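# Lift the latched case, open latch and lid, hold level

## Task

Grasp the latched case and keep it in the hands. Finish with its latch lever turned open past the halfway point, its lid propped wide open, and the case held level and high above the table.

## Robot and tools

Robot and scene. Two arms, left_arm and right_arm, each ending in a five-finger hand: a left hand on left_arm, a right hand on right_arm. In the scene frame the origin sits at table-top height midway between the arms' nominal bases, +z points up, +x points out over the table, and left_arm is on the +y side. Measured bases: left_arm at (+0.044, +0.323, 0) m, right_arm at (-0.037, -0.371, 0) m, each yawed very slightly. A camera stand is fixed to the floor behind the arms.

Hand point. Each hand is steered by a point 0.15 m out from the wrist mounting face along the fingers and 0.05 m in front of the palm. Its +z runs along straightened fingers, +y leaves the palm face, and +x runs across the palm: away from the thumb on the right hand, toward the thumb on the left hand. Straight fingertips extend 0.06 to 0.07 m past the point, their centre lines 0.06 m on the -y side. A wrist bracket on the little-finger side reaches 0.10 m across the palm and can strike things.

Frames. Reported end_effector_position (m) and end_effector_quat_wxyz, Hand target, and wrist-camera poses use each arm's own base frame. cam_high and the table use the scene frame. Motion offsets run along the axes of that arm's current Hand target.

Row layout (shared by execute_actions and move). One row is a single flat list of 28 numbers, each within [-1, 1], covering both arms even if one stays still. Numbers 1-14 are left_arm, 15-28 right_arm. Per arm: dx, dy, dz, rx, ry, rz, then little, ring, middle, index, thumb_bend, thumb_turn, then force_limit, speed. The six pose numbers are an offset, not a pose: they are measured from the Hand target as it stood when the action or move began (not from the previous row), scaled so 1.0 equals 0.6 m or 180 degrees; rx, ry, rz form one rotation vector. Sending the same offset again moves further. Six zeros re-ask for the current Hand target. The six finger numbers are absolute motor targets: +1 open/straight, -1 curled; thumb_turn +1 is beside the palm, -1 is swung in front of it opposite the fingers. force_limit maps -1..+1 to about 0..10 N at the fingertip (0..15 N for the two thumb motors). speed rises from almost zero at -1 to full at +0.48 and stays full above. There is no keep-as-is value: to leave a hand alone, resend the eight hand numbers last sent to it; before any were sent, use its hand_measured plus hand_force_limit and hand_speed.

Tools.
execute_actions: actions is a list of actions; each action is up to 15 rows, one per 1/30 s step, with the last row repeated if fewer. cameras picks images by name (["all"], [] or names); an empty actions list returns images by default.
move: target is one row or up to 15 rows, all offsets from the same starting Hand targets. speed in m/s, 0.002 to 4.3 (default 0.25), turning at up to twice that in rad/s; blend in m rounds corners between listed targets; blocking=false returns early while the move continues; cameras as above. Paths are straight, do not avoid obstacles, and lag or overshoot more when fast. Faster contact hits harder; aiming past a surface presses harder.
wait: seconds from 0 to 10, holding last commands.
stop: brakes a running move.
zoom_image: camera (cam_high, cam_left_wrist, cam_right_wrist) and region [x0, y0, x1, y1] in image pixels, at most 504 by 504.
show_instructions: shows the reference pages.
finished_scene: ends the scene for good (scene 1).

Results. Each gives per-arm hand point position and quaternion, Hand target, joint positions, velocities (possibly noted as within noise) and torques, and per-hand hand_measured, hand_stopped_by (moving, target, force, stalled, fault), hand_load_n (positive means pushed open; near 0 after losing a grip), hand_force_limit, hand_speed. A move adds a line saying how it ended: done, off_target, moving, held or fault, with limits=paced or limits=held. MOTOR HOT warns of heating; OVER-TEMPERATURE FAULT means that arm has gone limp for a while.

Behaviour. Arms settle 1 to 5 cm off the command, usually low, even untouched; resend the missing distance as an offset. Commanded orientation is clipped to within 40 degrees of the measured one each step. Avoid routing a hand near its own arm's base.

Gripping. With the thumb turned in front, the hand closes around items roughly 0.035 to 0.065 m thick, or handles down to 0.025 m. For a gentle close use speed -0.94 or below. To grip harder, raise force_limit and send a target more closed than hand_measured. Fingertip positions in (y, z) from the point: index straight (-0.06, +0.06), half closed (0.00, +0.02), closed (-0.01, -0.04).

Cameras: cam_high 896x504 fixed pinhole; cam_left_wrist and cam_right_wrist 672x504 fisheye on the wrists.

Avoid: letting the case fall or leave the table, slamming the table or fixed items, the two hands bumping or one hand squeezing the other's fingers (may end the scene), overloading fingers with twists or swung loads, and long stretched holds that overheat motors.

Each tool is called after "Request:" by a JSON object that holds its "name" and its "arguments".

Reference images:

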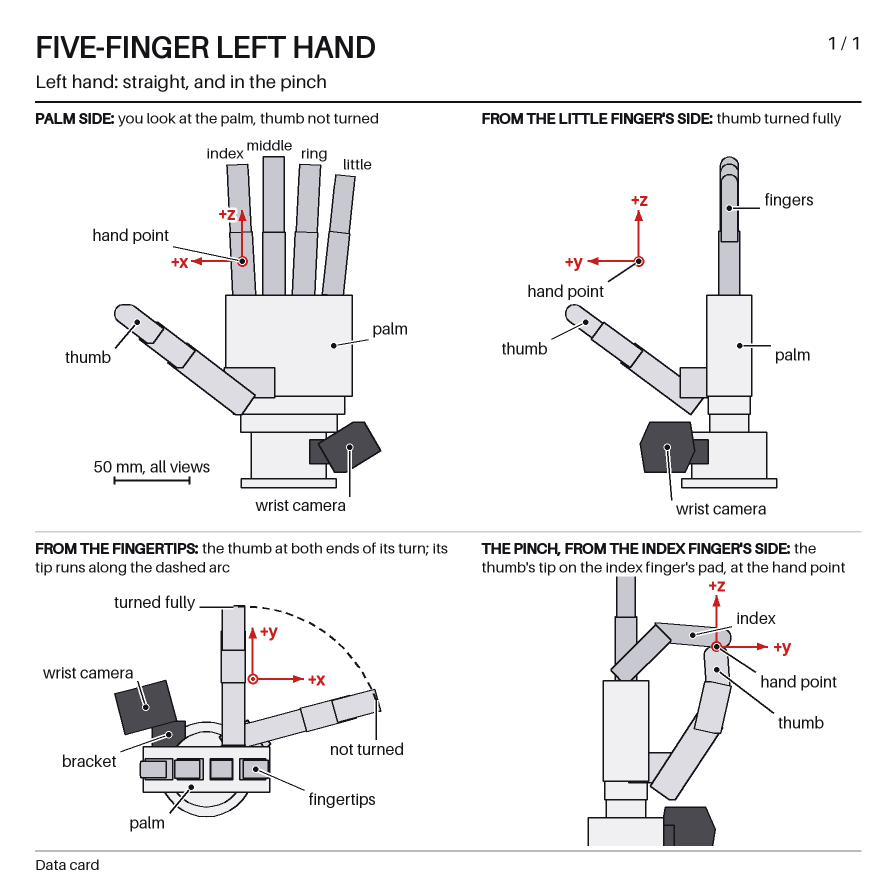

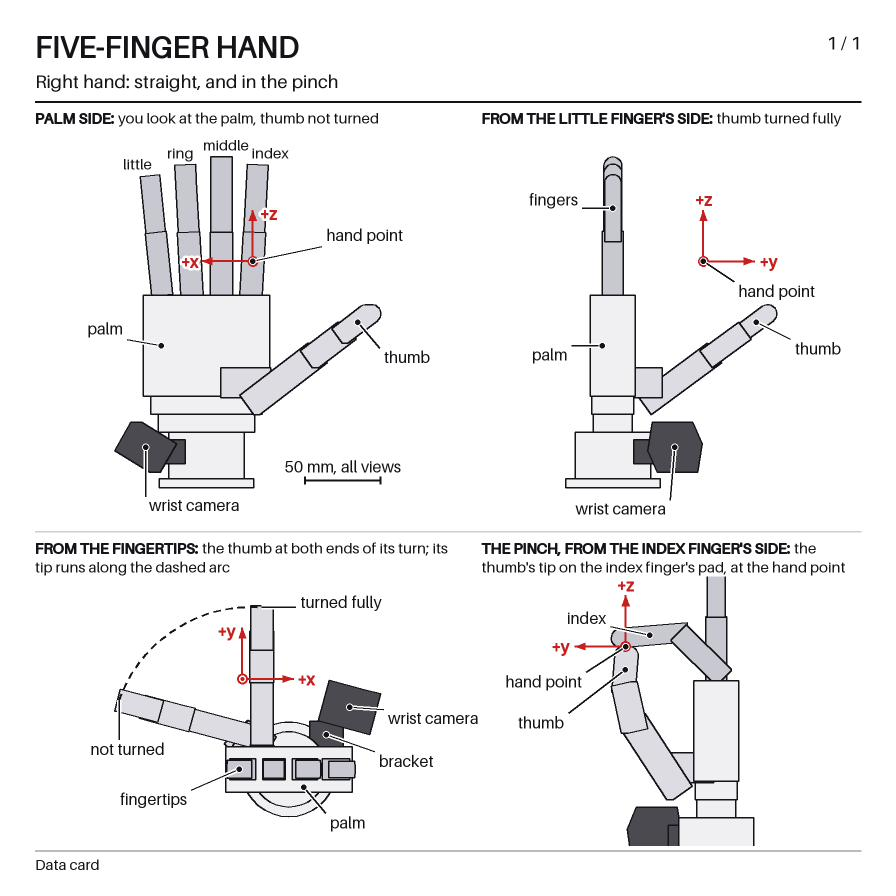

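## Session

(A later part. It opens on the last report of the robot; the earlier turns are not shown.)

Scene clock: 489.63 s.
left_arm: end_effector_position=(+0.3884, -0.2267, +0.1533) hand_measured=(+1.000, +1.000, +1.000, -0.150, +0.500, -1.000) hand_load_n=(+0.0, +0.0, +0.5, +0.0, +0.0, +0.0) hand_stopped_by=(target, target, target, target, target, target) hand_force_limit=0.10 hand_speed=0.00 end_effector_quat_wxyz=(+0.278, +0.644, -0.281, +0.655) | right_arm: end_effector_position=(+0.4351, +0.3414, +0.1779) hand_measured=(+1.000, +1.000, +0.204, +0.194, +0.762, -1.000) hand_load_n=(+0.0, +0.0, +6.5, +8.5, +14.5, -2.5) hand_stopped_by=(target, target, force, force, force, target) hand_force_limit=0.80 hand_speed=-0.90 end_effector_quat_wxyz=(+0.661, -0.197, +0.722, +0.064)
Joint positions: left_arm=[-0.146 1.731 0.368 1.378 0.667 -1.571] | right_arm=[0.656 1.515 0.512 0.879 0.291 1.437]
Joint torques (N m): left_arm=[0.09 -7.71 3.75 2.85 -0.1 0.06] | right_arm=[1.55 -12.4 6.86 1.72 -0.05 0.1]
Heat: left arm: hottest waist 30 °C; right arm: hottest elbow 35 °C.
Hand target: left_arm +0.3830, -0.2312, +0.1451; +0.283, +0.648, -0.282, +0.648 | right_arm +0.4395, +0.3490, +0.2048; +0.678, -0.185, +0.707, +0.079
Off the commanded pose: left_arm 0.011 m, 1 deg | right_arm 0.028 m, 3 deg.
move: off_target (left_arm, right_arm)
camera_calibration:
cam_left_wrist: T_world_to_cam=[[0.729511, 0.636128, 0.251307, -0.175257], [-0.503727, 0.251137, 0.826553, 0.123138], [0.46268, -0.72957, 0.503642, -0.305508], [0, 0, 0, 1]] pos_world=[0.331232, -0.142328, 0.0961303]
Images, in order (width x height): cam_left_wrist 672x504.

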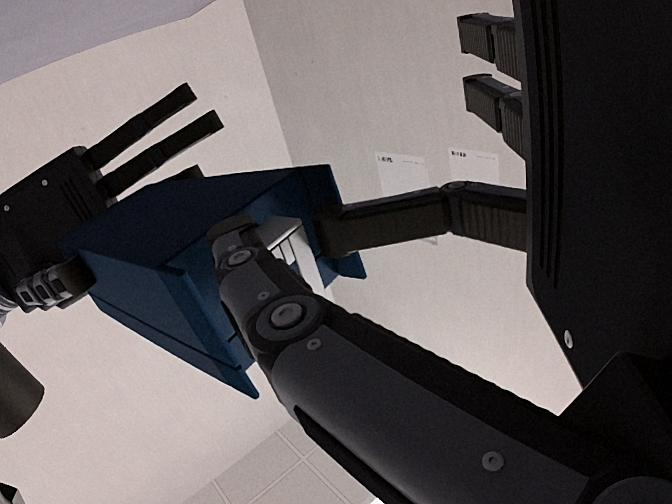

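Request:
{"name": "execute_actions", "arguments": {"actions": [[[0,0,0,0,0,0,1,1,1,-0.42,0.18,-1,-0.3,-0.94,0,0,0,0,0,0,1,1,0.0,0.0,0.3,-1,0.8,-0.9]]], "cameras": ["cam_left_wrist"]}}

Request:
{"name": "zoom_image", "arguments": {"camera": "cam_left_wrist", "region": [180, 110, 380, 310]}}

Scene clock: 494.63 s.
left_arm: end_effector_position=(+0.3882, -0.2270, +0.1533) hand_measured=(+1.000, +1.000, +1.000, -0.420, +0.326, -1.000) hand_load_n=(+0.0, +0.0, +0.0, +1.5, +5.0, +0.0) hand_stopped_by=(target, target, target, target, force, target) hand_force_limit=-0.30 hand_speed=-0.94 end_effector_quat_wxyz=(+0.278, +0.644, -0.281, +0.655) | right_arm: end_effector_position=(+0.4351, +0.3414, +0.1779) hand_measured=(+1.000, +1.000, +0.204, +0.194, +0.762, -1.000) hand_load_n=(+0.0, +0.0, +6.5, +8.5, +14.0, -2.5) hand_stopped_by=(target, target, force, force, force, target) hand_force_limit=0.80 hand_speed=-0.90 end_effector_quat_wxyz=(+0.661, -0.197, +0.722, +0.064)
Joint positions: left_arm=[-0.146 1.731 0.368 1.379 0.667 -1.571] | right_arm=[0.656 1.515 0.512 0.879 0.291 1.437]
Joint torques (N m): left_arm=[-0.09 -7.82 3.69 2.91 -0.1 0.05] | right_arm=[1.38 -12.4 6.9 1.69 -0.04 0.11]
Heat: left arm: hottest waist 30 °C; right arm: hottest elbow 35 °C.
Hand target: left_arm +0.3830, -0.2311, +0.1452; +0.283, +0.648, -0.283, +0.648 | right_arm +0.4395, +0.3490, +0.2048; +0.678, -0.185, +0.707, +0.079
Off the commanded pose: left_arm 0.011 m, 1 deg | right_arm 0.028 m, 3 deg.
Step readings (end_effector_position of left_arm | right_arm):
0: (+0.3884, -0.2267, +0.1533) | (+0.4351, +0.3414, +0.1779)
1: (+0.3884, -0.2267, +0.1533) | (+0.4351, +0.3414, +0.1779)
2: (+0.3884, -0.2267, +0.1533) | (+0.4351, +0.3414, +0.1779)
4: (+0.3884, -0.2267, +0.1533) | (+0.4351, +0.3414, +0.1779)
8: (+0.3884, -0.2267, +0.1533) | (+0.4351, +0.3414, +0.1779)
15: (+0.3882, -0.2270, +0.1533) | (+0.4351, +0.3414, +0.1779)
camera_calibration:
cam_left_wrist: T_world_to_cam=[[0.729942, 0.63555, 0.251517, -0.175303], [-0.503816, 0.251616, 0.826352, 0.123256], [0.461903, -0.729908, 0.503866, -0.305419], [0, 0, 0, 1]] pos_world=[0.331133, -0.142526, 0.0961294]
Images, in order (width x height): cam_left_wrist 672x504.

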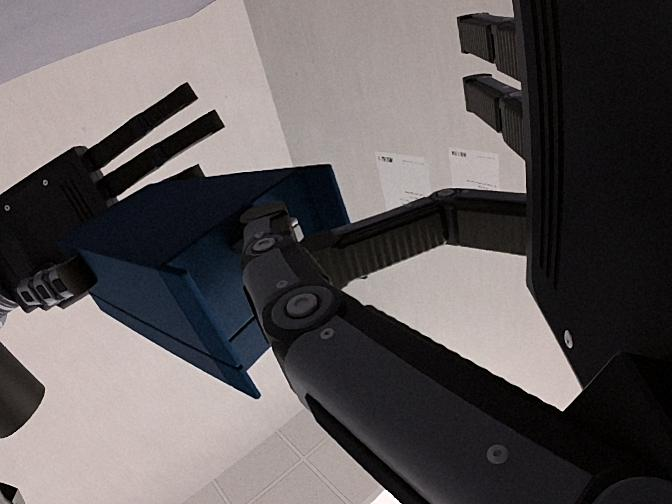

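Scaled by 2.520 from the camera's 672x504 image, which has a finer 960x720 frame.

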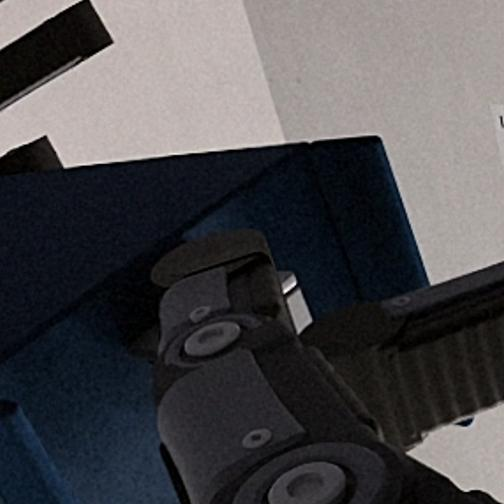

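Request:
{"name": "move", "arguments": {"target": [[0,0,0,0,0,0,1,1,1,-0.15,0.5,-1,0.1,0.0,0,0,0,0,0,0,1,1,0.0,0.0,0.3,-1,0.8,-0.9],[0,0.0069,0.0048,0,0,0,1,1,1,-0.15,0.5,-1,0.1,0.0,0,0,0,0,0,0,1,1,0.0,0.0,0.3,-1,0.8,-0.9]], "speed": 0.05, "cameras": ["cam_left_wrist"]}}

Request:
{"name": "zoom_image", "arguments": {"camera": "cam_left_wrist", "region": [180, 110, 380, 310]}}

Scene clock: 497.47 s.
left_arm: end_effector_position=(+0.3875, -0.2317, +0.1534) hand_measured=(+1.000, +1.000, +1.000, -0.150, +0.500, -1.000) hand_load_n=(+0.0, +0.0, +0.0, +0.0, +0.0, -0.5) hand_stopped_by=(target, target, target, target, target, target) hand_force_limit=0.10 hand_speed=0.00 end_effector_quat_wxyz=(+0.278, +0.644, -0.281, +0.655) | right_arm: end_effector_position=(+0.4350, +0.3414, +0.1779) hand_measured=(+1.000, +1.000, +0.204, +0.194, +0.762, -1.000) hand_load_n=(+0.0, +0.0, +6.5, +8.5, +15.0, -2.5) hand_stopped_by=(target, target, force, force, force, target) hand_force_limit=0.80 hand_speed=-0.90 end_effector_quat_wxyz=(+0.661, -0.197, +0.721, +0.064)
Joint positions: left_arm=[-0.162 1.731 0.368 1.379 0.651 -1.571] | right_arm=[0.656 1.515 0.512 0.879 0.29 1.437]
Joint torques (N m): left_arm=[-0.03 -7.71 3.58 2.91 -0.11 0.07] | right_arm=[1.44 -12.28 6.9 1.72 -0.04 0.11]
Heat: left arm: hottest waist 30 °C; right arm: hottest elbow 35 °C.
Hand target: left_arm +0.3819, -0.2361, +0.1452; +0.283, +0.648, -0.283, +0.649 | right_arm +0.4395, +0.3490, +0.2048; +0.678, -0.185, +0.707, +0.079
Off the commanded pose: left_arm 0.011 m, 1 deg | right_arm 0.028 m, 3 deg.
move: off_target (left_arm, right_arm)
camera_calibration:
cam_left_wrist: T_world_to_cam=[[0.729731, 0.635885, 0.251282, -0.171625], [-0.503855, 0.251684, 0.826308, 0.124055], [0.462193, -0.729593, 0.504056, -0.308717], [0, 0, 0, 1]] pos_world=[0.330433, -0.147327, 0.0962292]
Images, in order (width x height): cam_left_wrist 672x504.

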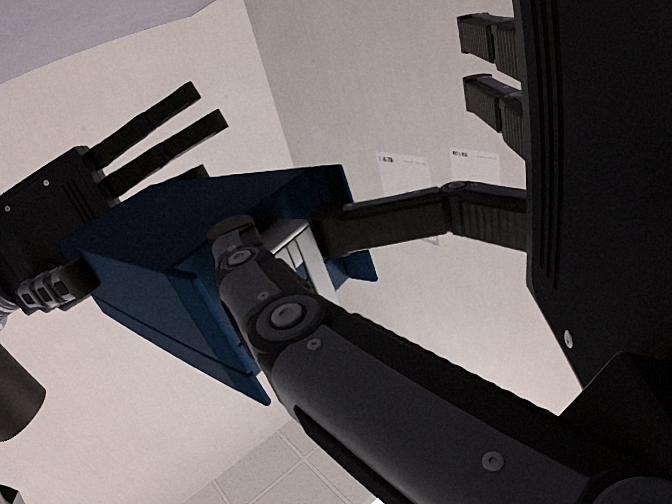

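Scaled by 2.520 from the camera's 672x504 image, which has a finer 960x720 frame.

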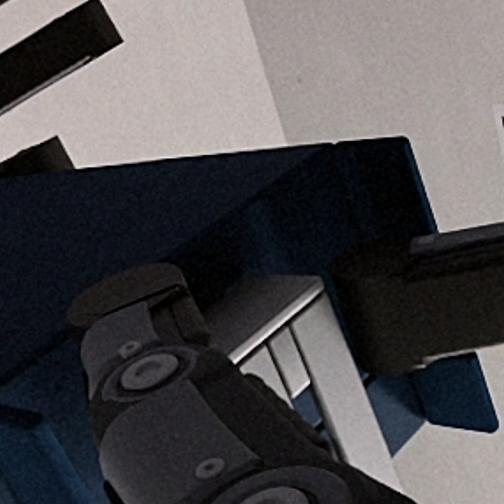

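Request:
{"name": "execute_actions", "arguments": {"actions": [[[0,0,0,0,0,0,1,1,1,-0.42,0.18,-1,-0.3,-0.94,0,0,0,0,0,0,1,1,0.0,0.0,0.3,-1,0.8,-0.9]]], "cameras": ["cam_left_wrist"]}}

Request:
{"name": "zoom_image", "arguments": {"camera": "cam_left_wrist", "region": [180, 110, 380, 310]}}

Scene clock: 498.90 s.
left_arm: end_effector_position=(+0.3874, -0.2320, +0.1534) hand_measured=(+1.000, +1.000, +1.000, -0.194, +0.472, -1.000) hand_load_n=(+0.0, +0.0, +0.0, +6.5, +5.0, -1.0) hand_stopped_by=(target, target, target, force, force, target) hand_force_limit=-0.30 hand_speed=-0.94 end_effector_quat_wxyz=(+0.279, +0.644, -0.281, +0.655) | right_arm: end_effector_position=(+0.4350, +0.3414, +0.1779) hand_measured=(+1.000, +1.000, +0.204, +0.194, +0.762, -1.000) hand_load_n=(+0.0, +0.0, +7.0, +8.5, +14.5, -3.0) hand_stopped_by=(target, target, force, force, force, target) hand_force_limit=0.80 hand_speed=-0.90 end_effector_quat_wxyz=(+0.661, -0.197, +0.721, +0.064)
Joint positions: left_arm=[-0.163 1.731 0.368 1.379 0.651 -1.571] | right_arm=[0.656 1.515 0.512 0.879 0.29 1.437]
Joint torques (N m): left_arm=[-0.03 -7.77 3.64 2.92 -0.11 0.05] | right_arm=[1.49 -12.34 6.89 1.68 -0.05 0.11]
Heat: left arm: hottest waist 30 °C; right arm: hottest elbow 35 °C.
Hand target: left_arm +0.3820, -0.2360, +0.1452; +0.283, +0.648, -0.282, +0.649 | right_arm +0.4395, +0.3490, +0.2048; +0.678, -0.185, +0.707, +0.079
Off the commanded pose: left_arm 0.011 m, 1 deg | right_arm 0.028 m, 3 deg.
Step readings (end_effector_position of left_arm | right_arm):
0: (+0.3875, -0.2317, +0.1534) | (+0.4350, +0.3414, +0.1779)
1: (+0.3875, -0.2317, +0.1534) | (+0.4350, +0.3414, +0.1779)
2: (+0.3875, -0.2317, +0.1534) | (+0.4350, +0.3414, +0.1779)
4: (+0.3875, -0.2317, +0.1534) | (+0.4350, +0.3414, +0.1779)
8: (+0.3874, -0.2320, +0.1534) | (+0.4350, +0.3414, +0.1779)
15: (+0.3874, -0.2320, +0.1534) | (+0.4350, +0.3414, +0.1779)
camera_calibration:
cam_left_wrist: T_world_to_cam=[[0.730214, 0.635297, 0.251366, -0.171617], [-0.503712, 0.252035, 0.826288, 0.124087], [0.461585, -0.729984, 0.504046, -0.308745], [0, 0, 0, 1]] pos_world=[0.330334, -0.147626, 0.0962291]
Images, in order (width x height): cam_left_wrist 672x504.

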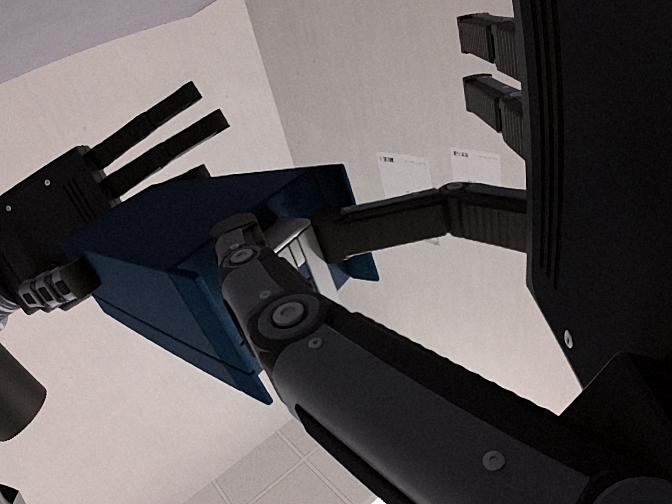

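Scaled by 2.520 from the camera's 672x504 image, which has a finer 960x720 frame.

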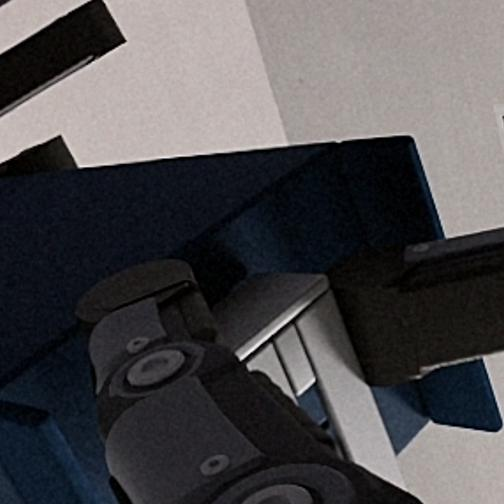

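Request:
{"name": "execute_actions", "arguments": {"actions": [[[0,0,0,0,0,0,1,1,1,-0.44,0.16,-1,0.4,-0.94,0,0,0,0,0,0,1,1,0.0,0.0,0.3,-1,0.8,-0.9]]]}}

Scene clock: 500.13 s.
left_arm: end_effector_position=(+0.3874, -0.2320, +0.1532) hand_measured=(+1.000, +1.000, +1.000, -0.198, +0.454, -1.000) hand_load_n=(+0.0, +0.0, +0.0, +10.5, +10.0, -1.5) hand_stopped_by=(target, target, target, force, force, target) hand_force_limit=0.40 hand_speed=-0.94 end_effector_quat_wxyz=(+0.279, +0.644, -0.281, +0.655) | right_arm: end_effector_position=(+0.4350, +0.3414, +0.1779) hand_measured=(+1.000, +1.000, +0.204, +0.194, +0.762, -1.000) hand_load_n=(+0.0, +0.0, +7.0, +8.0, +14.5, -3.5) hand_stopped_by=(target, target, force, force, force, target) hand_force_limit=0.80 hand_speed=-0.90 end_effector_quat_wxyz=(+0.661, -0.197, +0.721, +0.064)
Joint positions: left_arm=[-0.163 1.732 0.368 1.379 0.65 -1.571] | right_arm=[0.656 1.515 0.512 0.879 0.29 1.437]
Joint torques (N m): left_arm=[0.09 -8.06 3.6 2.91 -0.11 0.05] | right_arm=[1.49 -12.4 6.9 1.68 -0.04 0.11]
Heat: left arm: hottest waist 30 °C; right arm: hottest elbow 35 °C.
Hand target: left_arm +0.3820, -0.2360, +0.1452; +0.283, +0.648, -0.282, +0.649 | right_arm +0.4395, +0.3490, +0.2048; +0.678, -0.185, +0.707, +0.079
Off the commanded pose: left_arm 0.010 m, 1 deg | right_arm 0.028 m, 3 deg.
Step readings (end_effector_position of left_arm | right_arm):
0: (+0.3874, -0.2320, +0.1534) | (+0.4350, +0.3414, +0.1779)
1: (+0.3874, -0.2320, +0.1534) | (+0.4350, +0.3414, +0.1779)
2: (+0.3874, -0.2320, +0.1534) | (+0.4350, +0.3414, +0.1779)
4: (+0.3874, -0.2320, +0.1532) | (+0.4350, +0.3414, +0.1779)
8: (+0.3874, -0.2320, +0.1532) | (+0.4350, +0.3414, +0.1779)
15: (+0.3874, -0.2320, +0.1532) | (+0.4350, +0.3414, +0.1779)

Request:
{"name": "move", "arguments": {"target": [0,-0.0231,-0.0102,0,0,0,1,1,1,-0.44,0.16,-1,0.4,-0.94,0,0,0,0,0,0,1,1,0.0,0.0,0.3,-1,0.8,-0.9], "speed": 0.03}}

Scene clock: 502.60 s.
left_arm: end_effector_position=(+0.3852, -0.2271, +0.1525) hand_measured=(+1.000, +1.000, +1.000, -0.198, +0.456, -1.000) hand_load_n=(+0.0, +0.0, +0.0, +10.5, +9.5, -1.0) hand_stopped_by=(target, target, target, force, force, target) hand_force_limit=0.40 hand_speed=-0.94 end_effector_quat_wxyz=(+0.285, +0.642, -0.286, +0.651) | right_arm: end_effector_position=(+0.4347, +0.3418, +0.1779) hand_measured=(+1.000, +1.000, +0.204, +0.194, +0.762, -1.000) hand_load_n=(+0.0, +0.0, +7.0, +8.0, +14.5, -4.0) hand_stopped_by=(target, target, force, force, force, target) hand_force_limit=0.80 hand_speed=-0.90 end_effector_quat_wxyz=(+0.661, -0.198, +0.721, +0.065)
Joint positions: left_arm=[-0.141 1.734 0.368 1.379 0.69 -1.572] | right_arm=[0.656 1.515 0.512 0.879 0.288 1.437]
Joint torques (N m): left_arm=[2.32 -7.82 4.55 2.66 0.2 0.05] | right_arm=[1.44 -12.34 6.89 1.69 0.05 0.11]
Heat: left arm: hottest waist 30 °C; right arm: hottest elbow 35 °C.
Hand target: left_arm +0.3880, -0.2221, +0.1452; +0.283, +0.648, -0.282, +0.649 | right_arm +0.4396, +0.3488, +0.2048; +0.678, -0.185, +0.707, +0.079
Off the commanded pose: left_arm 0.009 m, 1 deg | right_arm 0.028 m, 3 deg.
move: off_target (right_arm)

Request:
{"name": "wait", "arguments": {"seconds": 0, "cameras": ["cam_left_wrist","cam_high"]}}

Request:
{"name": "zoom_image", "arguments": {"camera": "cam_left_wrist", "region": [180, 110, 380, 310]}}

Scene clock: 503.57 s.
left_arm: end_effector_position=(+0.3852, -0.2271, +0.1525) hand_measured=(+1.000, +1.000, +1.000, -0.198, +0.456, -1.000) hand_load_n=(+0.0, +0.0, +0.0, +10.5, +9.5, -1.0) hand_stopped_by=(target, target, target, force, force, target) hand_force_limit=0.40 hand_speed=-0.94 end_effector_quat_wxyz=(+0.285, +0.642, -0.286, +0.651) | right_arm: end_effector_position=(+0.4347, +0.3418, +0.1779) hand_measured=(+1.000, +1.000, +0.204, +0.194, +0.762, -1.000) hand_load_n=(+0.0, +0.0, +6.5, +8.0, +14.5, -4.0) hand_stopped_by=(target, target, force, force, force, target) hand_force_limit=0.80 hand_speed=-0.90 end_effector_quat_wxyz=(+0.661, -0.198, +0.721, +0.065)
Joint positions: left_arm=[-0.141 1.734 0.368 1.379 0.69 -1.572] | right_arm=[0.656 1.515 0.512 0.879 0.288 1.437]
Joint torques (N m): left_arm=[2.2 -7.59 4.51 2.65 0.23 0.06] | right_arm=[1.49 -12.4 6.9 1.68 0.05 0.1]
Heat: left arm: hottest waist 30 °C; right arm: hottest elbow 35 °C.
Hand target: left_arm +0.3880, -0.2221, +0.1452; +0.283, +0.648, -0.282, +0.649 | right_arm +0.4396, +0.3488, +0.2048; +0.678, -0.185, +0.707, +0.079
Off the commanded pose: left_arm 0.009 m, 1 deg | right_arm 0.028 m, 3 deg.
camera_calibration:
cam_left_wrist: T_world_to_cam=[[0.74198, 0.622387, 0.2492, -0.180182], [-0.496689, 0.260658, 0.827863, 0.121587], [0.450295, -0.738033, 0.502536, -0.300856], [0, 0, 0, 1]] pos_world=[0.329556, -0.141591, 0.0954353]
Images, in order (width x height): cam_high 896x504, cam_left_wrist 672x504.

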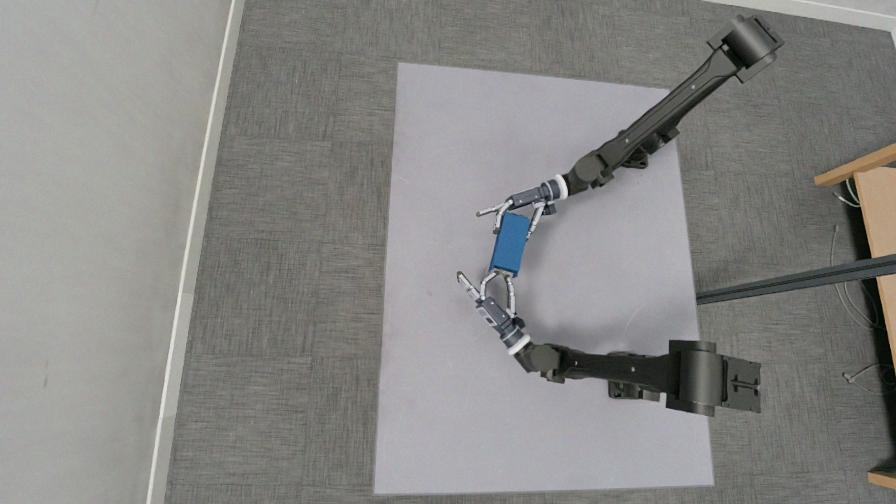

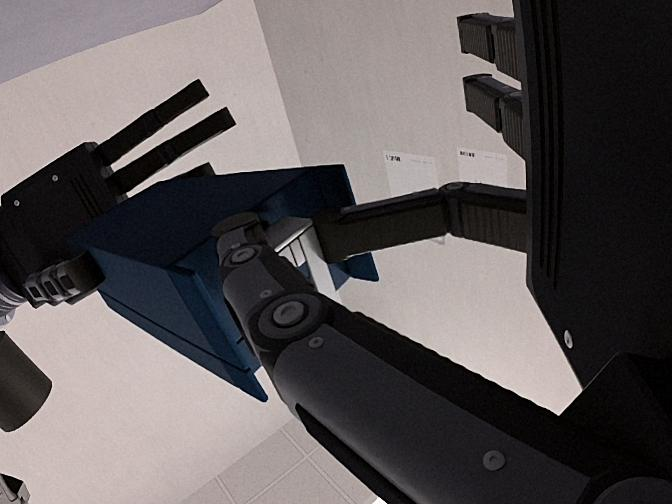

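Scaled by 2.520 from the camera's 672x504 image, which has a finer 960x720 frame.

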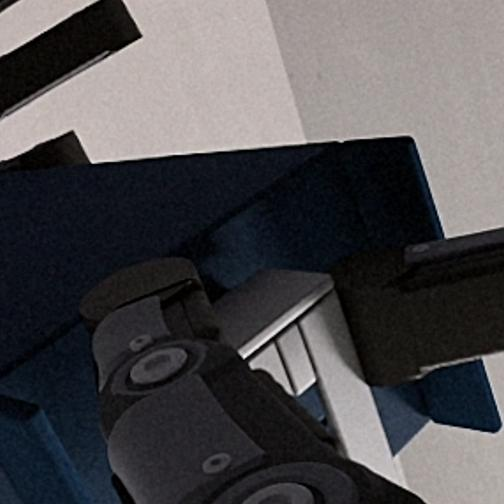

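Request:
{"name": "wait", "arguments": {"seconds": 0, "cameras": ["cam_high","cam_right_wrist"]}}

Request:
{"name": "zoom_image", "arguments": {"camera": "cam_high", "region": [440, 160, 600, 340]}}

Scene clock: 504.83 s.
left_arm: end_effector_position=(+0.3852, -0.2271, +0.1525) hand_measured=(+1.000, +1.000, +1.000, -0.198, +0.456, -1.000) hand_load_n=(+0.0, +0.0, +0.0, +10.0, +10.0, -1.0) hand_stopped_by=(target, target, target, force, force, target) hand_force_limit=0.40 hand_speed=-0.94 end_effector_quat_wxyz=(+0.285, +0.642, -0.286, +0.651) | right_arm: end_effector_position=(+0.4347, +0.3418, +0.1779) hand_measured=(+1.000, +1.000, +0.204, +0.194, +0.762, -1.000) hand_load_n=(+0.0, +0.0, +6.5, +8.0, +14.5, -4.0) hand_stopped_by=(target, target, force, force, force, target) hand_force_limit=0.80 hand_speed=-0.90 end_effector_quat_wxyz=(+0.661, -0.198, +0.721, +0.065)
Joint positions: left_arm=[-0.141 1.734 0.368 1.379 0.69 -1.572] | right_arm=[0.656 1.515 0.512 0.879 0.288 1.437]
Joint torques (N m): left_arm=[2.14 -7.65 4.55 2.59 0.21 0.05] | right_arm=[1.38 -12.4 6.9 1.7 0.04 0.1]
Heat: left arm: hottest waist 30 °C; right arm: hottest elbow 35 °C.
Hand target: left_arm +0.3880, -0.2221, +0.1452; +0.283, +0.648, -0.282, +0.649 | right_arm +0.4396, +0.3488, +0.2048; +0.678, -0.185, +0.707, +0.079
Off the commanded pose: left_arm 0.009 m, 1 deg | right_arm 0.028 m, 3 deg.
camera_calibration:
cam_right_wrist: T_world_to_cam=[[-0.376289, 0.853549, -0.360362, -0.0586209], [-0.508924, 0.134598, 0.850223, 0.0208957], [0.774211, 0.503327, 0.383744, -0.465587], [0, 0, 0, 1]] pos_world=[0.349039, 0.281566, 0.139775]
Images, in order (width x height): cam_high 896x504, cam_right_wrist 672x504.

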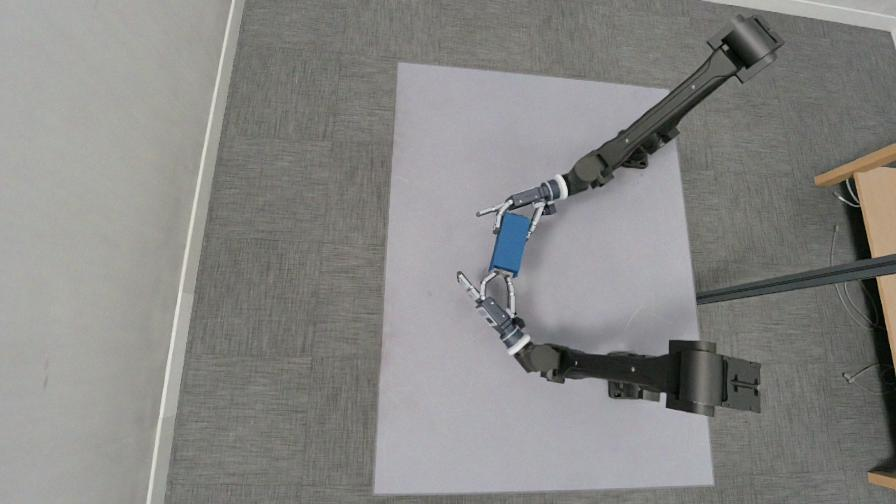

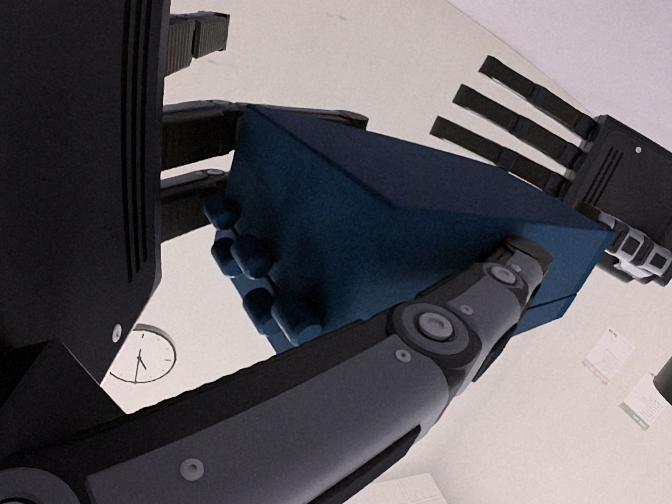

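Scaled by 2.800.

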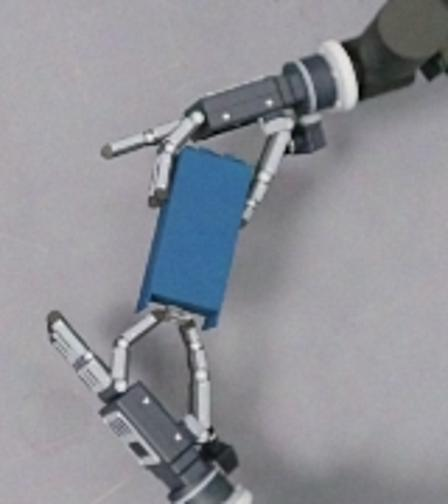

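Request:
{"name": "move", "arguments": {"target": [0.0200,-0.0085,0.0035,0,0,0,1,1,1,-0.44,0.16,-1,0.4,-0.94,0,0,0,0,0,0,1,1,0.0,0.0,0.3,-1,0.8,-0.9], "speed": 0.03, "cameras": ["cam_left_wrist"]}}

Request:
{"name": "zoom_image", "arguments": {"camera": "cam_left_wrist", "region": [180, 110, 380, 310]}}

Scene clock: 512.40 s.
left_arm: end_effector_position=(+0.3852, -0.2263, +0.1506) hand_measured=(+1.000, +1.000, +1.000, -0.198, +0.456, -1.000) hand_load_n=(+0.0, +0.0, +0.0, +9.5, +8.5, -2.5) hand_stopped_by=(target, target, target, force, force, target) hand_force_limit=0.40 hand_speed=-0.94 end_effector_quat_wxyz=(+0.290, +0.651, -0.286, +0.641) | right_arm: end_effector_position=(+0.4343, +0.3423, +0.1769) hand_measured=(+1.000, +1.000, +0.204, +0.194, +0.762, -1.000) hand_load_n=(+0.0, +0.0, +7.0, +8.5, +14.5, -3.5) hand_stopped_by=(target, target, force, force, force, target) hand_force_limit=0.80 hand_speed=-0.90 end_effector_quat_wxyz=(+0.660, -0.200, +0.722, +0.064)
Joint positions: left_arm=[-0.137 1.719 0.368 1.338 0.702 -1.574] | right_arm=[0.657 1.515 0.512 0.876 0.287 1.434]
Joint torques (N m): left_arm=[2.32 -10.87 5.72 1.81 0.12 0.06] | right_arm=[1.38 -12.45 6.86 1.81 0.06 0.13]
Heat: left arm: hottest waist 30 °C; right arm: hottest elbow 35 °C.
Hand target: left_arm +0.3931, -0.2203, +0.1571; +0.283, +0.648, -0.282, +0.648 | right_arm +0.4396, +0.3489, +0.2048; +0.678, -0.185, +0.707, +0.079
Off the commanded pose: left_arm 0.012 m, 1 deg | right_arm 0.029 m, 4 deg.
move: off_target (left_arm, right_arm)
camera_calibration:
cam_left_wrist: T_world_to_cam=[[0.752851, 0.616606, 0.230245, -0.182752], [-0.47188, 0.261772, 0.841905, 0.111405], [0.458852, -0.742477, 0.488039, -0.301425], [0, 0, 0, 1]] pos_world=[0.328464, -0.140278, 0.0953923]
Images, in order (width x height): cam_left_wrist 672x504.

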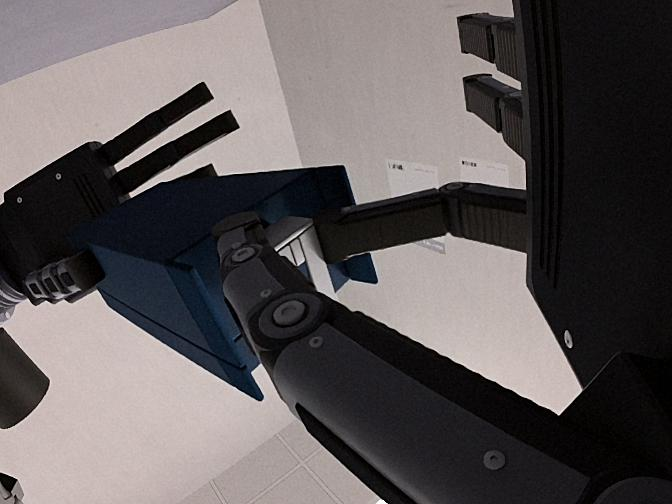

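Scaled by 2.520 from the camera's 672x504 image, which has a finer 960x720 frame.

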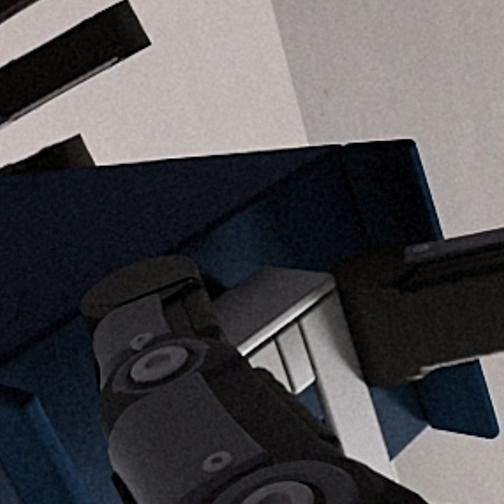

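Request:
{"name": "move", "arguments": {"target": [[0,0,0,0,0,0,1,1,1,-0.15,0.5,-1,0.1,0.0,0,0,0,0,0,0,1,1,0.0,0.0,0.3,-1,0.8,-0.9],[0.0133,-0.0276,-0.0187,0,0,0,1,1,1,-0.15,0.5,-1,0.1,0.0,0,0,0,0,0,0,1,1,0.0,0.0,0.3,-1,0.8,-0.9]], "speed": 0.06, "cameras": ["cam_left_wrist"]}}

Request:
{"name": "zoom_image", "arguments": {"camera": "cam_left_wrist", "region": [180, 110, 380, 310]}}

Scene clock: 520.73 s.
left_arm: end_effector_position=(+0.3891, -0.2048, +0.1559) hand_measured=(+1.000, +1.000, +1.000, -0.150, +0.500, -1.000) hand_load_n=(+0.0, +0.0, +0.0, +0.0, +0.0, +0.0) hand_stopped_by=(target, target, target, target, target, target) hand_force_limit=0.10 hand_speed=0.00 end_effector_quat_wxyz=(+0.289, +0.655, -0.282, +0.639) | right_arm: end_effector_position=(+0.4343, +0.3423, +0.1769) hand_measured=(+1.000, +1.000, +0.204, +0.194, +0.762, -1.000) hand_load_n=(+0.0, +0.0, +6.5, +8.5, +14.0, -2.5) hand_stopped_by=(target, target, force, force, force, target) hand_force_limit=0.80 hand_speed=-0.90 end_effector_quat_wxyz=(+0.660, -0.200, +0.722, +0.064)
Joint positions: left_arm=[-0.067 1.686 0.368 1.294 0.764 -1.573] | right_arm=[0.657 1.515 0.512 0.876 0.287 1.434]
Joint torques (N m): left_arm=[2.08 -10.87 6.68 1.84 0.21 0.07] | right_arm=[1.49 -12.34 6.87 1.83 0.05 0.12]
Heat: left arm: hottest waist 30 °C; right arm: hottest elbow 35 °C.
Hand target: left_arm +0.3976, -0.2007, +0.1651; +0.283, +0.648, -0.282, +0.649 | right_arm +0.4396, +0.3489, +0.2048; +0.678, -0.185, +0.707, +0.079
Off the commanded pose: left_arm 0.013 m, 2 deg | right_arm 0.029 m, 4 deg.
move: off_target (left_arm, right_arm)
camera_calibration:
cam_left_wrist: T_world_to_cam=[[0.750596, 0.621979, 0.223042, -0.197078], [-0.465573, 0.2583, 0.846477, 0.0993374], [0.468879, -0.739205, 0.483455, -0.292357], [0, 0, 0, 1]] pos_world=[0.331255, -0.119192, 0.101211]
Images, in order (width x height): cam_left_wrist 672x504.

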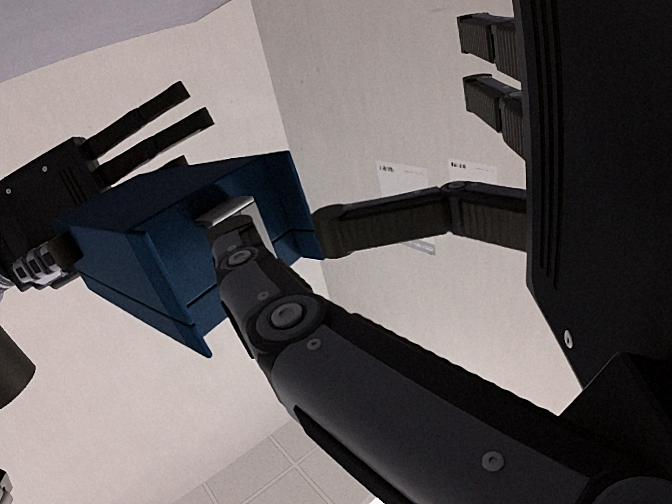

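Scaled by 2.520 from the camera's 672x504 image, which has a finer 960x720 frame.

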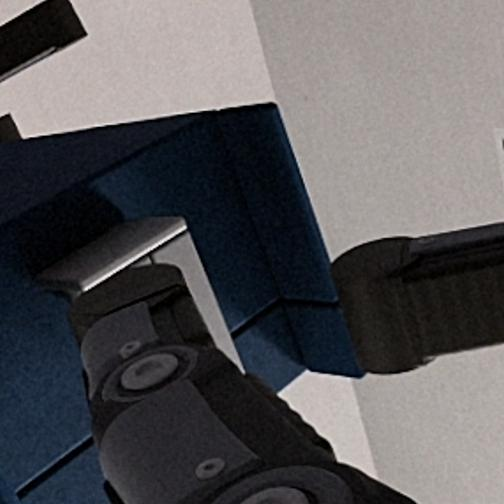

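Request:
{"name": "move", "arguments": {"target": [0.0047,0.0390,0.0260,0,0,0,1,1,1,-0.15,0.5,-1,0.1,0.0,0,0,0,0,0,0,1,1,0.0,0.0,0.3,-1,0.8,-0.9], "speed": 0.06, "cameras": ["cam_left_wrist"]}}

Request:
{"name": "zoom_image", "arguments": {"camera": "cam_left_wrist", "region": [180, 110, 380, 310]}}

Scene clock: 525.47 s.
left_arm: end_effector_position=(+0.3900, -0.2230, +0.1610) hand_measured=(+1.000, +1.000, +1.000, -0.150, +0.500, -1.000) hand_load_n=(+0.0, +0.0, +0.0, +0.0, +0.0, -0.5) hand_stopped_by=(target, target, target, target, target, target) hand_force_limit=0.10 hand_speed=0.00 end_effector_quat_wxyz=(+0.282, +0.654, -0.278, +0.644) | right_arm: end_effector_position=(+0.4343, +0.3423, +0.1769) hand_measured=(+1.000, +1.000, +0.204, +0.194, +0.762, -1.000) hand_load_n=(+0.0, +0.0, +6.5, +8.5, +14.5, -3.0) hand_stopped_by=(target, target, force, force, force, target) hand_force_limit=0.80 hand_speed=-0.90 end_effector_quat_wxyz=(+0.660, -0.200, +0.722, +0.064)
Joint positions: left_arm=[-0.133 1.668 0.368 1.286 0.681 -1.573] | right_arm=[0.657 1.515 0.512 0.876 0.287 1.434]
Joint torques (N m): left_arm=[0.03 -10.7 6 1.83 -0.09 0.05] | right_arm=[1.38 -12.45 6.89 1.85 0.06 0.13]
Heat: left arm: hottest waist 30 °C; right arm: hottest elbow 35 °C.
Hand target: left_arm +0.3911, -0.2280, +0.1680; +0.283, +0.648, -0.282, +0.649 | right_arm +0.4396, +0.3489, +0.2048; +0.678, -0.185, +0.707, +0.079
Off the commanded pose: left_arm 0.009 m, 1 deg | right_arm 0.029 m, 4 deg.
move: off_target (right_arm)
camera_calibration:
cam_left_wrist: T_world_to_cam=[[0.737356, 0.634931, 0.230582, -0.180762], [-0.478196, 0.249535, 0.842058, 0.103768], [0.477111, -0.73116, 0.487618, -0.310881], [0, 0, 0, 1]] pos_world=[0.331232, -0.138426, 0.105893]
Images, in order (width x height): cam_left_wrist 672x504.

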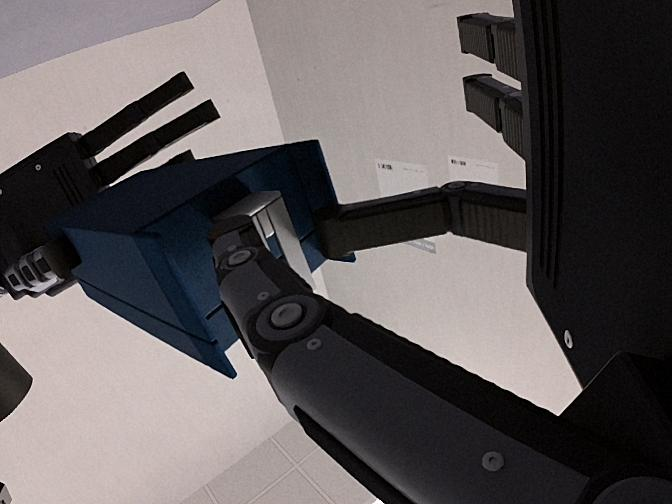

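Scaled by 2.520 from the camera's 672x504 image, which has a finer 960x720 frame.

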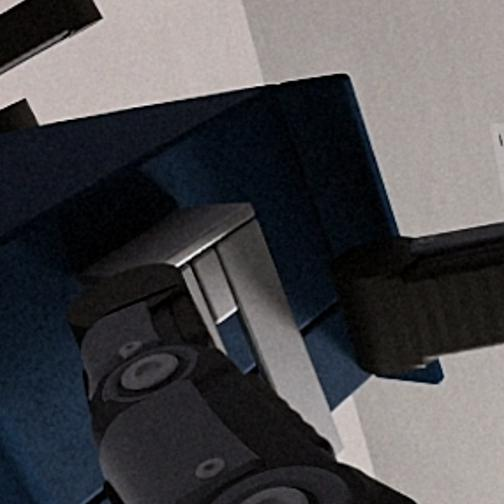

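Request:
{"name": "move", "arguments": {"target": [-0.0417,0.0256,-0.0040,0,0,0,1,1,1,-0.15,0.5,-1,0.1,0.0,0,0,0,0,0,0,1,1,0.0,0.0,0.3,-1,0.8,-0.9], "speed": 0.06, "cameras": ["cam_left_wrist"]}}

Request:
{"name": "zoom_image", "arguments": {"camera": "cam_left_wrist", "region": [180, 110, 380, 310]}}

Scene clock: 527.50 s.
left_arm: end_effector_position=(+0.3834, -0.2323, +0.1508) hand_measured=(+1.000, +1.000, +1.000, -0.150, +0.500, -1.000) hand_load_n=(+0.0, +0.0, +0.0, +0.0, +0.0, -0.5) hand_stopped_by=(target, target, target, target, target, target) hand_force_limit=0.10 hand_speed=0.00 end_effector_quat_wxyz=(+0.279, +0.645, -0.280, +0.654) | right_arm: end_effector_position=(+0.4346, +0.3419, +0.1769) hand_measured=(+1.000, +1.000, +0.204, +0.194, +0.762, -1.000) hand_load_n=(+0.5, +0.0, +6.5, +8.5, +14.5, -3.0) hand_stopped_by=(target, target, force, force, force, target) hand_force_limit=0.80 hand_speed=-0.90 end_effector_quat_wxyz=(+0.660, -0.199, +0.722, +0.063)
Joint positions: left_arm=[-0.167 1.739 0.358 1.396 0.646 -1.573] | right_arm=[0.657 1.515 0.512 0.876 0.29 1.434]
Joint torques (N m): left_arm=[-0.15 -7.71 3.54 2.92 -0.09 0.07] | right_arm=[1.44 -12.45 6.9 1.83 -0.03 0.13]
Heat: left arm: hottest waist 30 °C; right arm: hottest elbow 35 °C.
Hand target: left_arm +0.3781, -0.2368, +0.1429; +0.283, +0.648, -0.283, +0.648 | right_arm +0.4396, +0.3488, +0.2048; +0.678, -0.185, +0.707, +0.079
Off the commanded pose: left_arm 0.010 m, 1 deg | right_arm 0.029 m, 4 deg.
move: off_target (right_arm)
camera_calibration:
cam_left_wrist: T_world_to_cam=[[0.730304, 0.636479, 0.248093, -0.167189], [-0.501321, 0.252649, 0.827554, 0.123409], [0.46404, -0.728741, 0.503591, -0.306365], [0, 0, 0, 1]] pos_world=[0.326132, -0.148028, 0.0936337]
Images, in order (width x height): cam_left_wrist 672x504.

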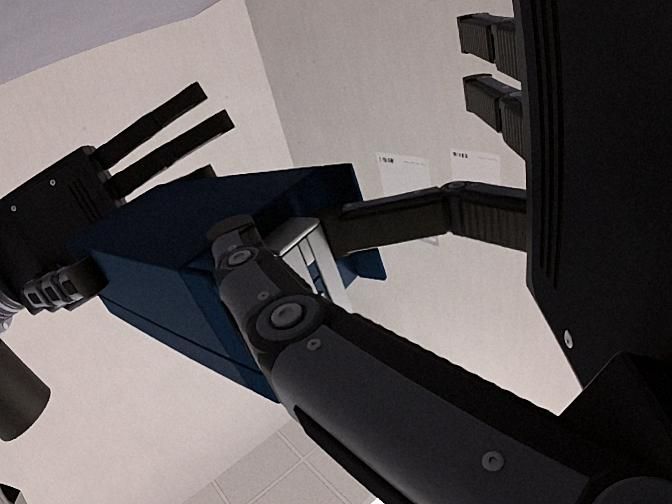

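Scaled by 2.520 from the camera's 672x504 image, which has a finer 960x720 frame.

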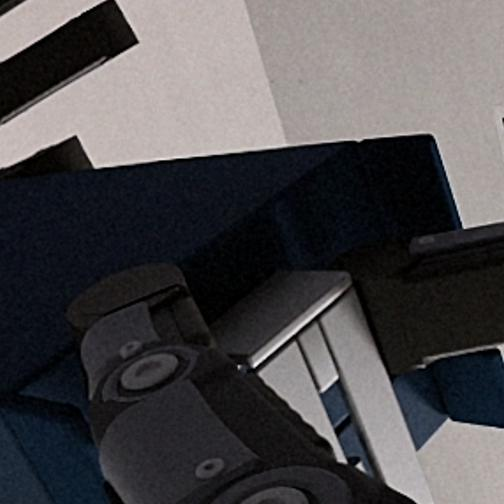

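Request:
{"name": "move", "arguments": {"target": [0.0328,-0.0291,0.0051,0,0,0,1,1,1,-0.15,0.5,-1,0.1,0.0,0,0,0,0,0,0,1,1,0.0,0.0,0.3,-1,0.8,-0.9], "speed": 0.06, "cameras": ["cam_left_wrist"]}}

Request:
{"name": "zoom_image", "arguments": {"camera": "cam_left_wrist", "region": [180, 110, 380, 310]}}

Scene clock: 529.87 s.
left_arm: end_effector_position=(+0.3822, -0.2304, +0.1524) hand_measured=(+1.000, +1.000, +1.000, -0.150, +0.500, -1.000) hand_load_n=(+0.0, +0.0, +0.0, +0.0, +0.0, -0.5) hand_stopped_by=(target, target, target, target, target, target) hand_force_limit=0.10 hand_speed=0.00 end_effector_quat_wxyz=(+0.289, +0.656, -0.282, +0.637) | right_arm: end_effector_position=(+0.4345, +0.3420, +0.1769) hand_measured=(+1.000, +1.000, +0.204, +0.194, +0.762, -1.000) hand_load_n=(+0.0, +0.0, +6.5, +8.5, +14.5, -3.0) hand_stopped_by=(target, target, force, force, force, target) hand_force_limit=0.80 hand_speed=-0.90 end_effector_quat_wxyz=(+0.660, -0.199, +0.722, +0.064)
Joint positions: left_arm=[-0.154 1.693 0.358 1.309 0.677 -1.573] | right_arm=[0.657 1.515 0.512 0.876 0.289 1.434]
Joint torques (N m): left_arm=[2.2 -10.58 7.02 1.81 0.21 0.09] | right_arm=[1.38 -12.34 6.89 1.81 -0.01 0.13]
Heat: left arm: hottest waist 30 °C; right arm: hottest elbow 35 °C.
Hand target: left_arm +0.3930, -0.2271, +0.1626; +0.283, +0.648, -0.282, +0.649 | right_arm +0.4396, +0.3488, +0.2048; +0.678, -0.185, +0.707, +0.079
Off the commanded pose: left_arm 0.015 m, 2 deg | right_arm 0.029 m, 4 deg.
move: off_target (left_arm, right_arm)
camera_calibration:
cam_left_wrist: T_world_to_cam=[[0.751539, 0.621149, 0.222177, -0.175616], [-0.462764, 0.256373, 0.8486, 0.103883], [0.470147, -0.740571, 0.48012, -0.306712], [0, 0, 0, 1]] pos_world=[0.324255, -0.144691, 0.0981207]
Images, in order (width x height): cam_left_wrist 672x504.

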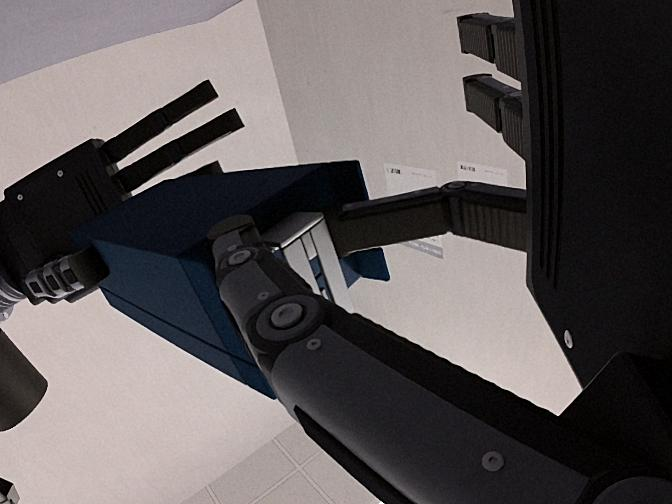

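Scaled by 2.520 from the camera's 672x504 image, which has a finer 960x720 frame.

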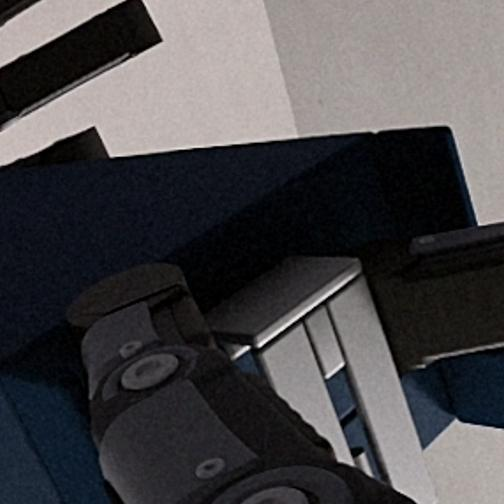

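Request:
{"name": "move", "arguments": {"target": [0.0083,-0.0086,0.0091,0,0,0,1,1,1,-0.15,0.5,-1,0.1,0.0,0,0,0,0,0,0,1,1,0.0,0.0,0.3,-1,0.8,-0.9], "speed": 0.04, "cameras": ["cam_left_wrist"]}}

Request:
{"name": "zoom_image", "arguments": {"camera": "cam_left_wrist", "region": [180, 110, 380, 310]}}

Scene clock: 531.57 s.
left_arm: end_effector_position=(+0.3878, -0.2310, +0.1551) hand_measured=(+1.000, +1.000, +1.000, -0.150, +0.500, -1.000) hand_load_n=(+0.0, +0.0, +0.0, +0.5, +0.0, +0.0) hand_stopped_by=(target, target, target, target, target, target) hand_force_limit=0.10 hand_speed=0.00 end_effector_quat_wxyz=(+0.290, +0.658, -0.282, +0.635) | right_arm: end_effector_position=(+0.4345, +0.3420, +0.1769) hand_measured=(+1.000, +1.000, +0.204, +0.194, +0.762, -1.000) hand_load_n=(+0.0, +0.0, +6.5, +8.5, +14.5, -2.5) hand_stopped_by=(target, target, force, force, force, target) hand_force_limit=0.80 hand_speed=-0.90 end_effector_quat_wxyz=(+0.660, -0.199, +0.722, +0.064)
Joint positions: left_arm=[-0.153 1.681 0.373 1.275 0.681 -1.573] | right_arm=[0.657 1.515 0.512 0.876 0.289 1.434]
Joint torques (N m): left_arm=[1.9 -10.99 7.71 1.73 0.17 0.06] | right_arm=[1.44 -12.34 6.87 1.85 0.01 0.13]
Heat: left arm: hottest waist 30 °C; right arm: hottest elbow 35 °C.
Hand target: left_arm +0.4005, -0.2276, +0.1675; +0.283, +0.648, -0.282, +0.648 | right_arm +0.4396, +0.3489, +0.2048; +0.678, -0.185, +0.707, +0.079
Off the commanded pose: left_arm 0.018 m, 2 deg | right_arm 0.029 m, 4 deg.
move: off_target (left_arm, right_arm)
camera_calibration:
cam_left_wrist: T_world_to_cam=[[0.753857, 0.619842, 0.217934, -0.18057], [-0.456936, 0.256241, 0.851792, 0.101533], [0.472133, -0.741711, 0.476397, -0.311437], [0, 0, 0, 1]] pos_world=[0.329557, -0.145088, 0.101234]
Images, in order (width x height): cam_left_wrist 672x504.

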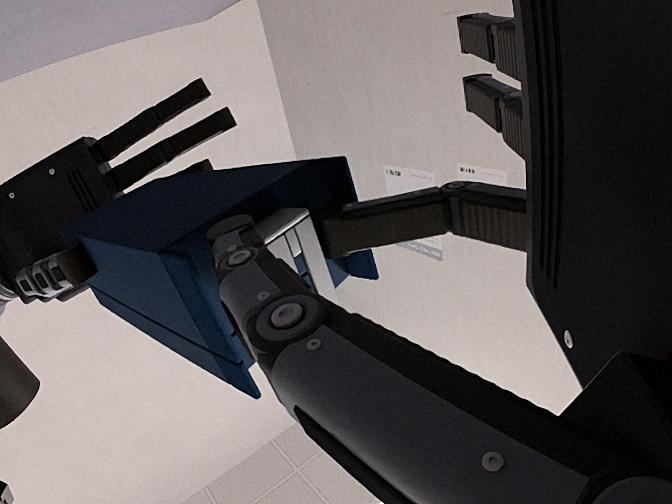

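Scaled by 2.520 from the camera's 672x504 image, which has a finer 960x720 frame.

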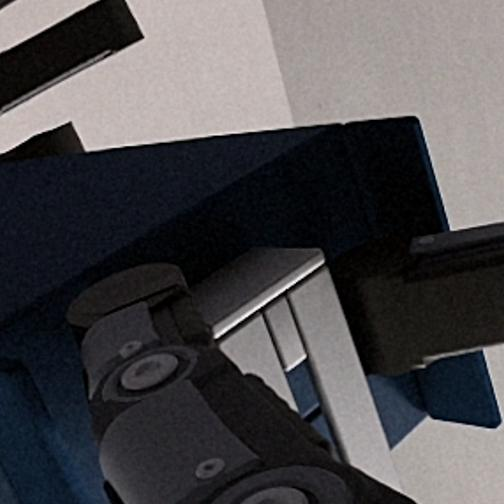

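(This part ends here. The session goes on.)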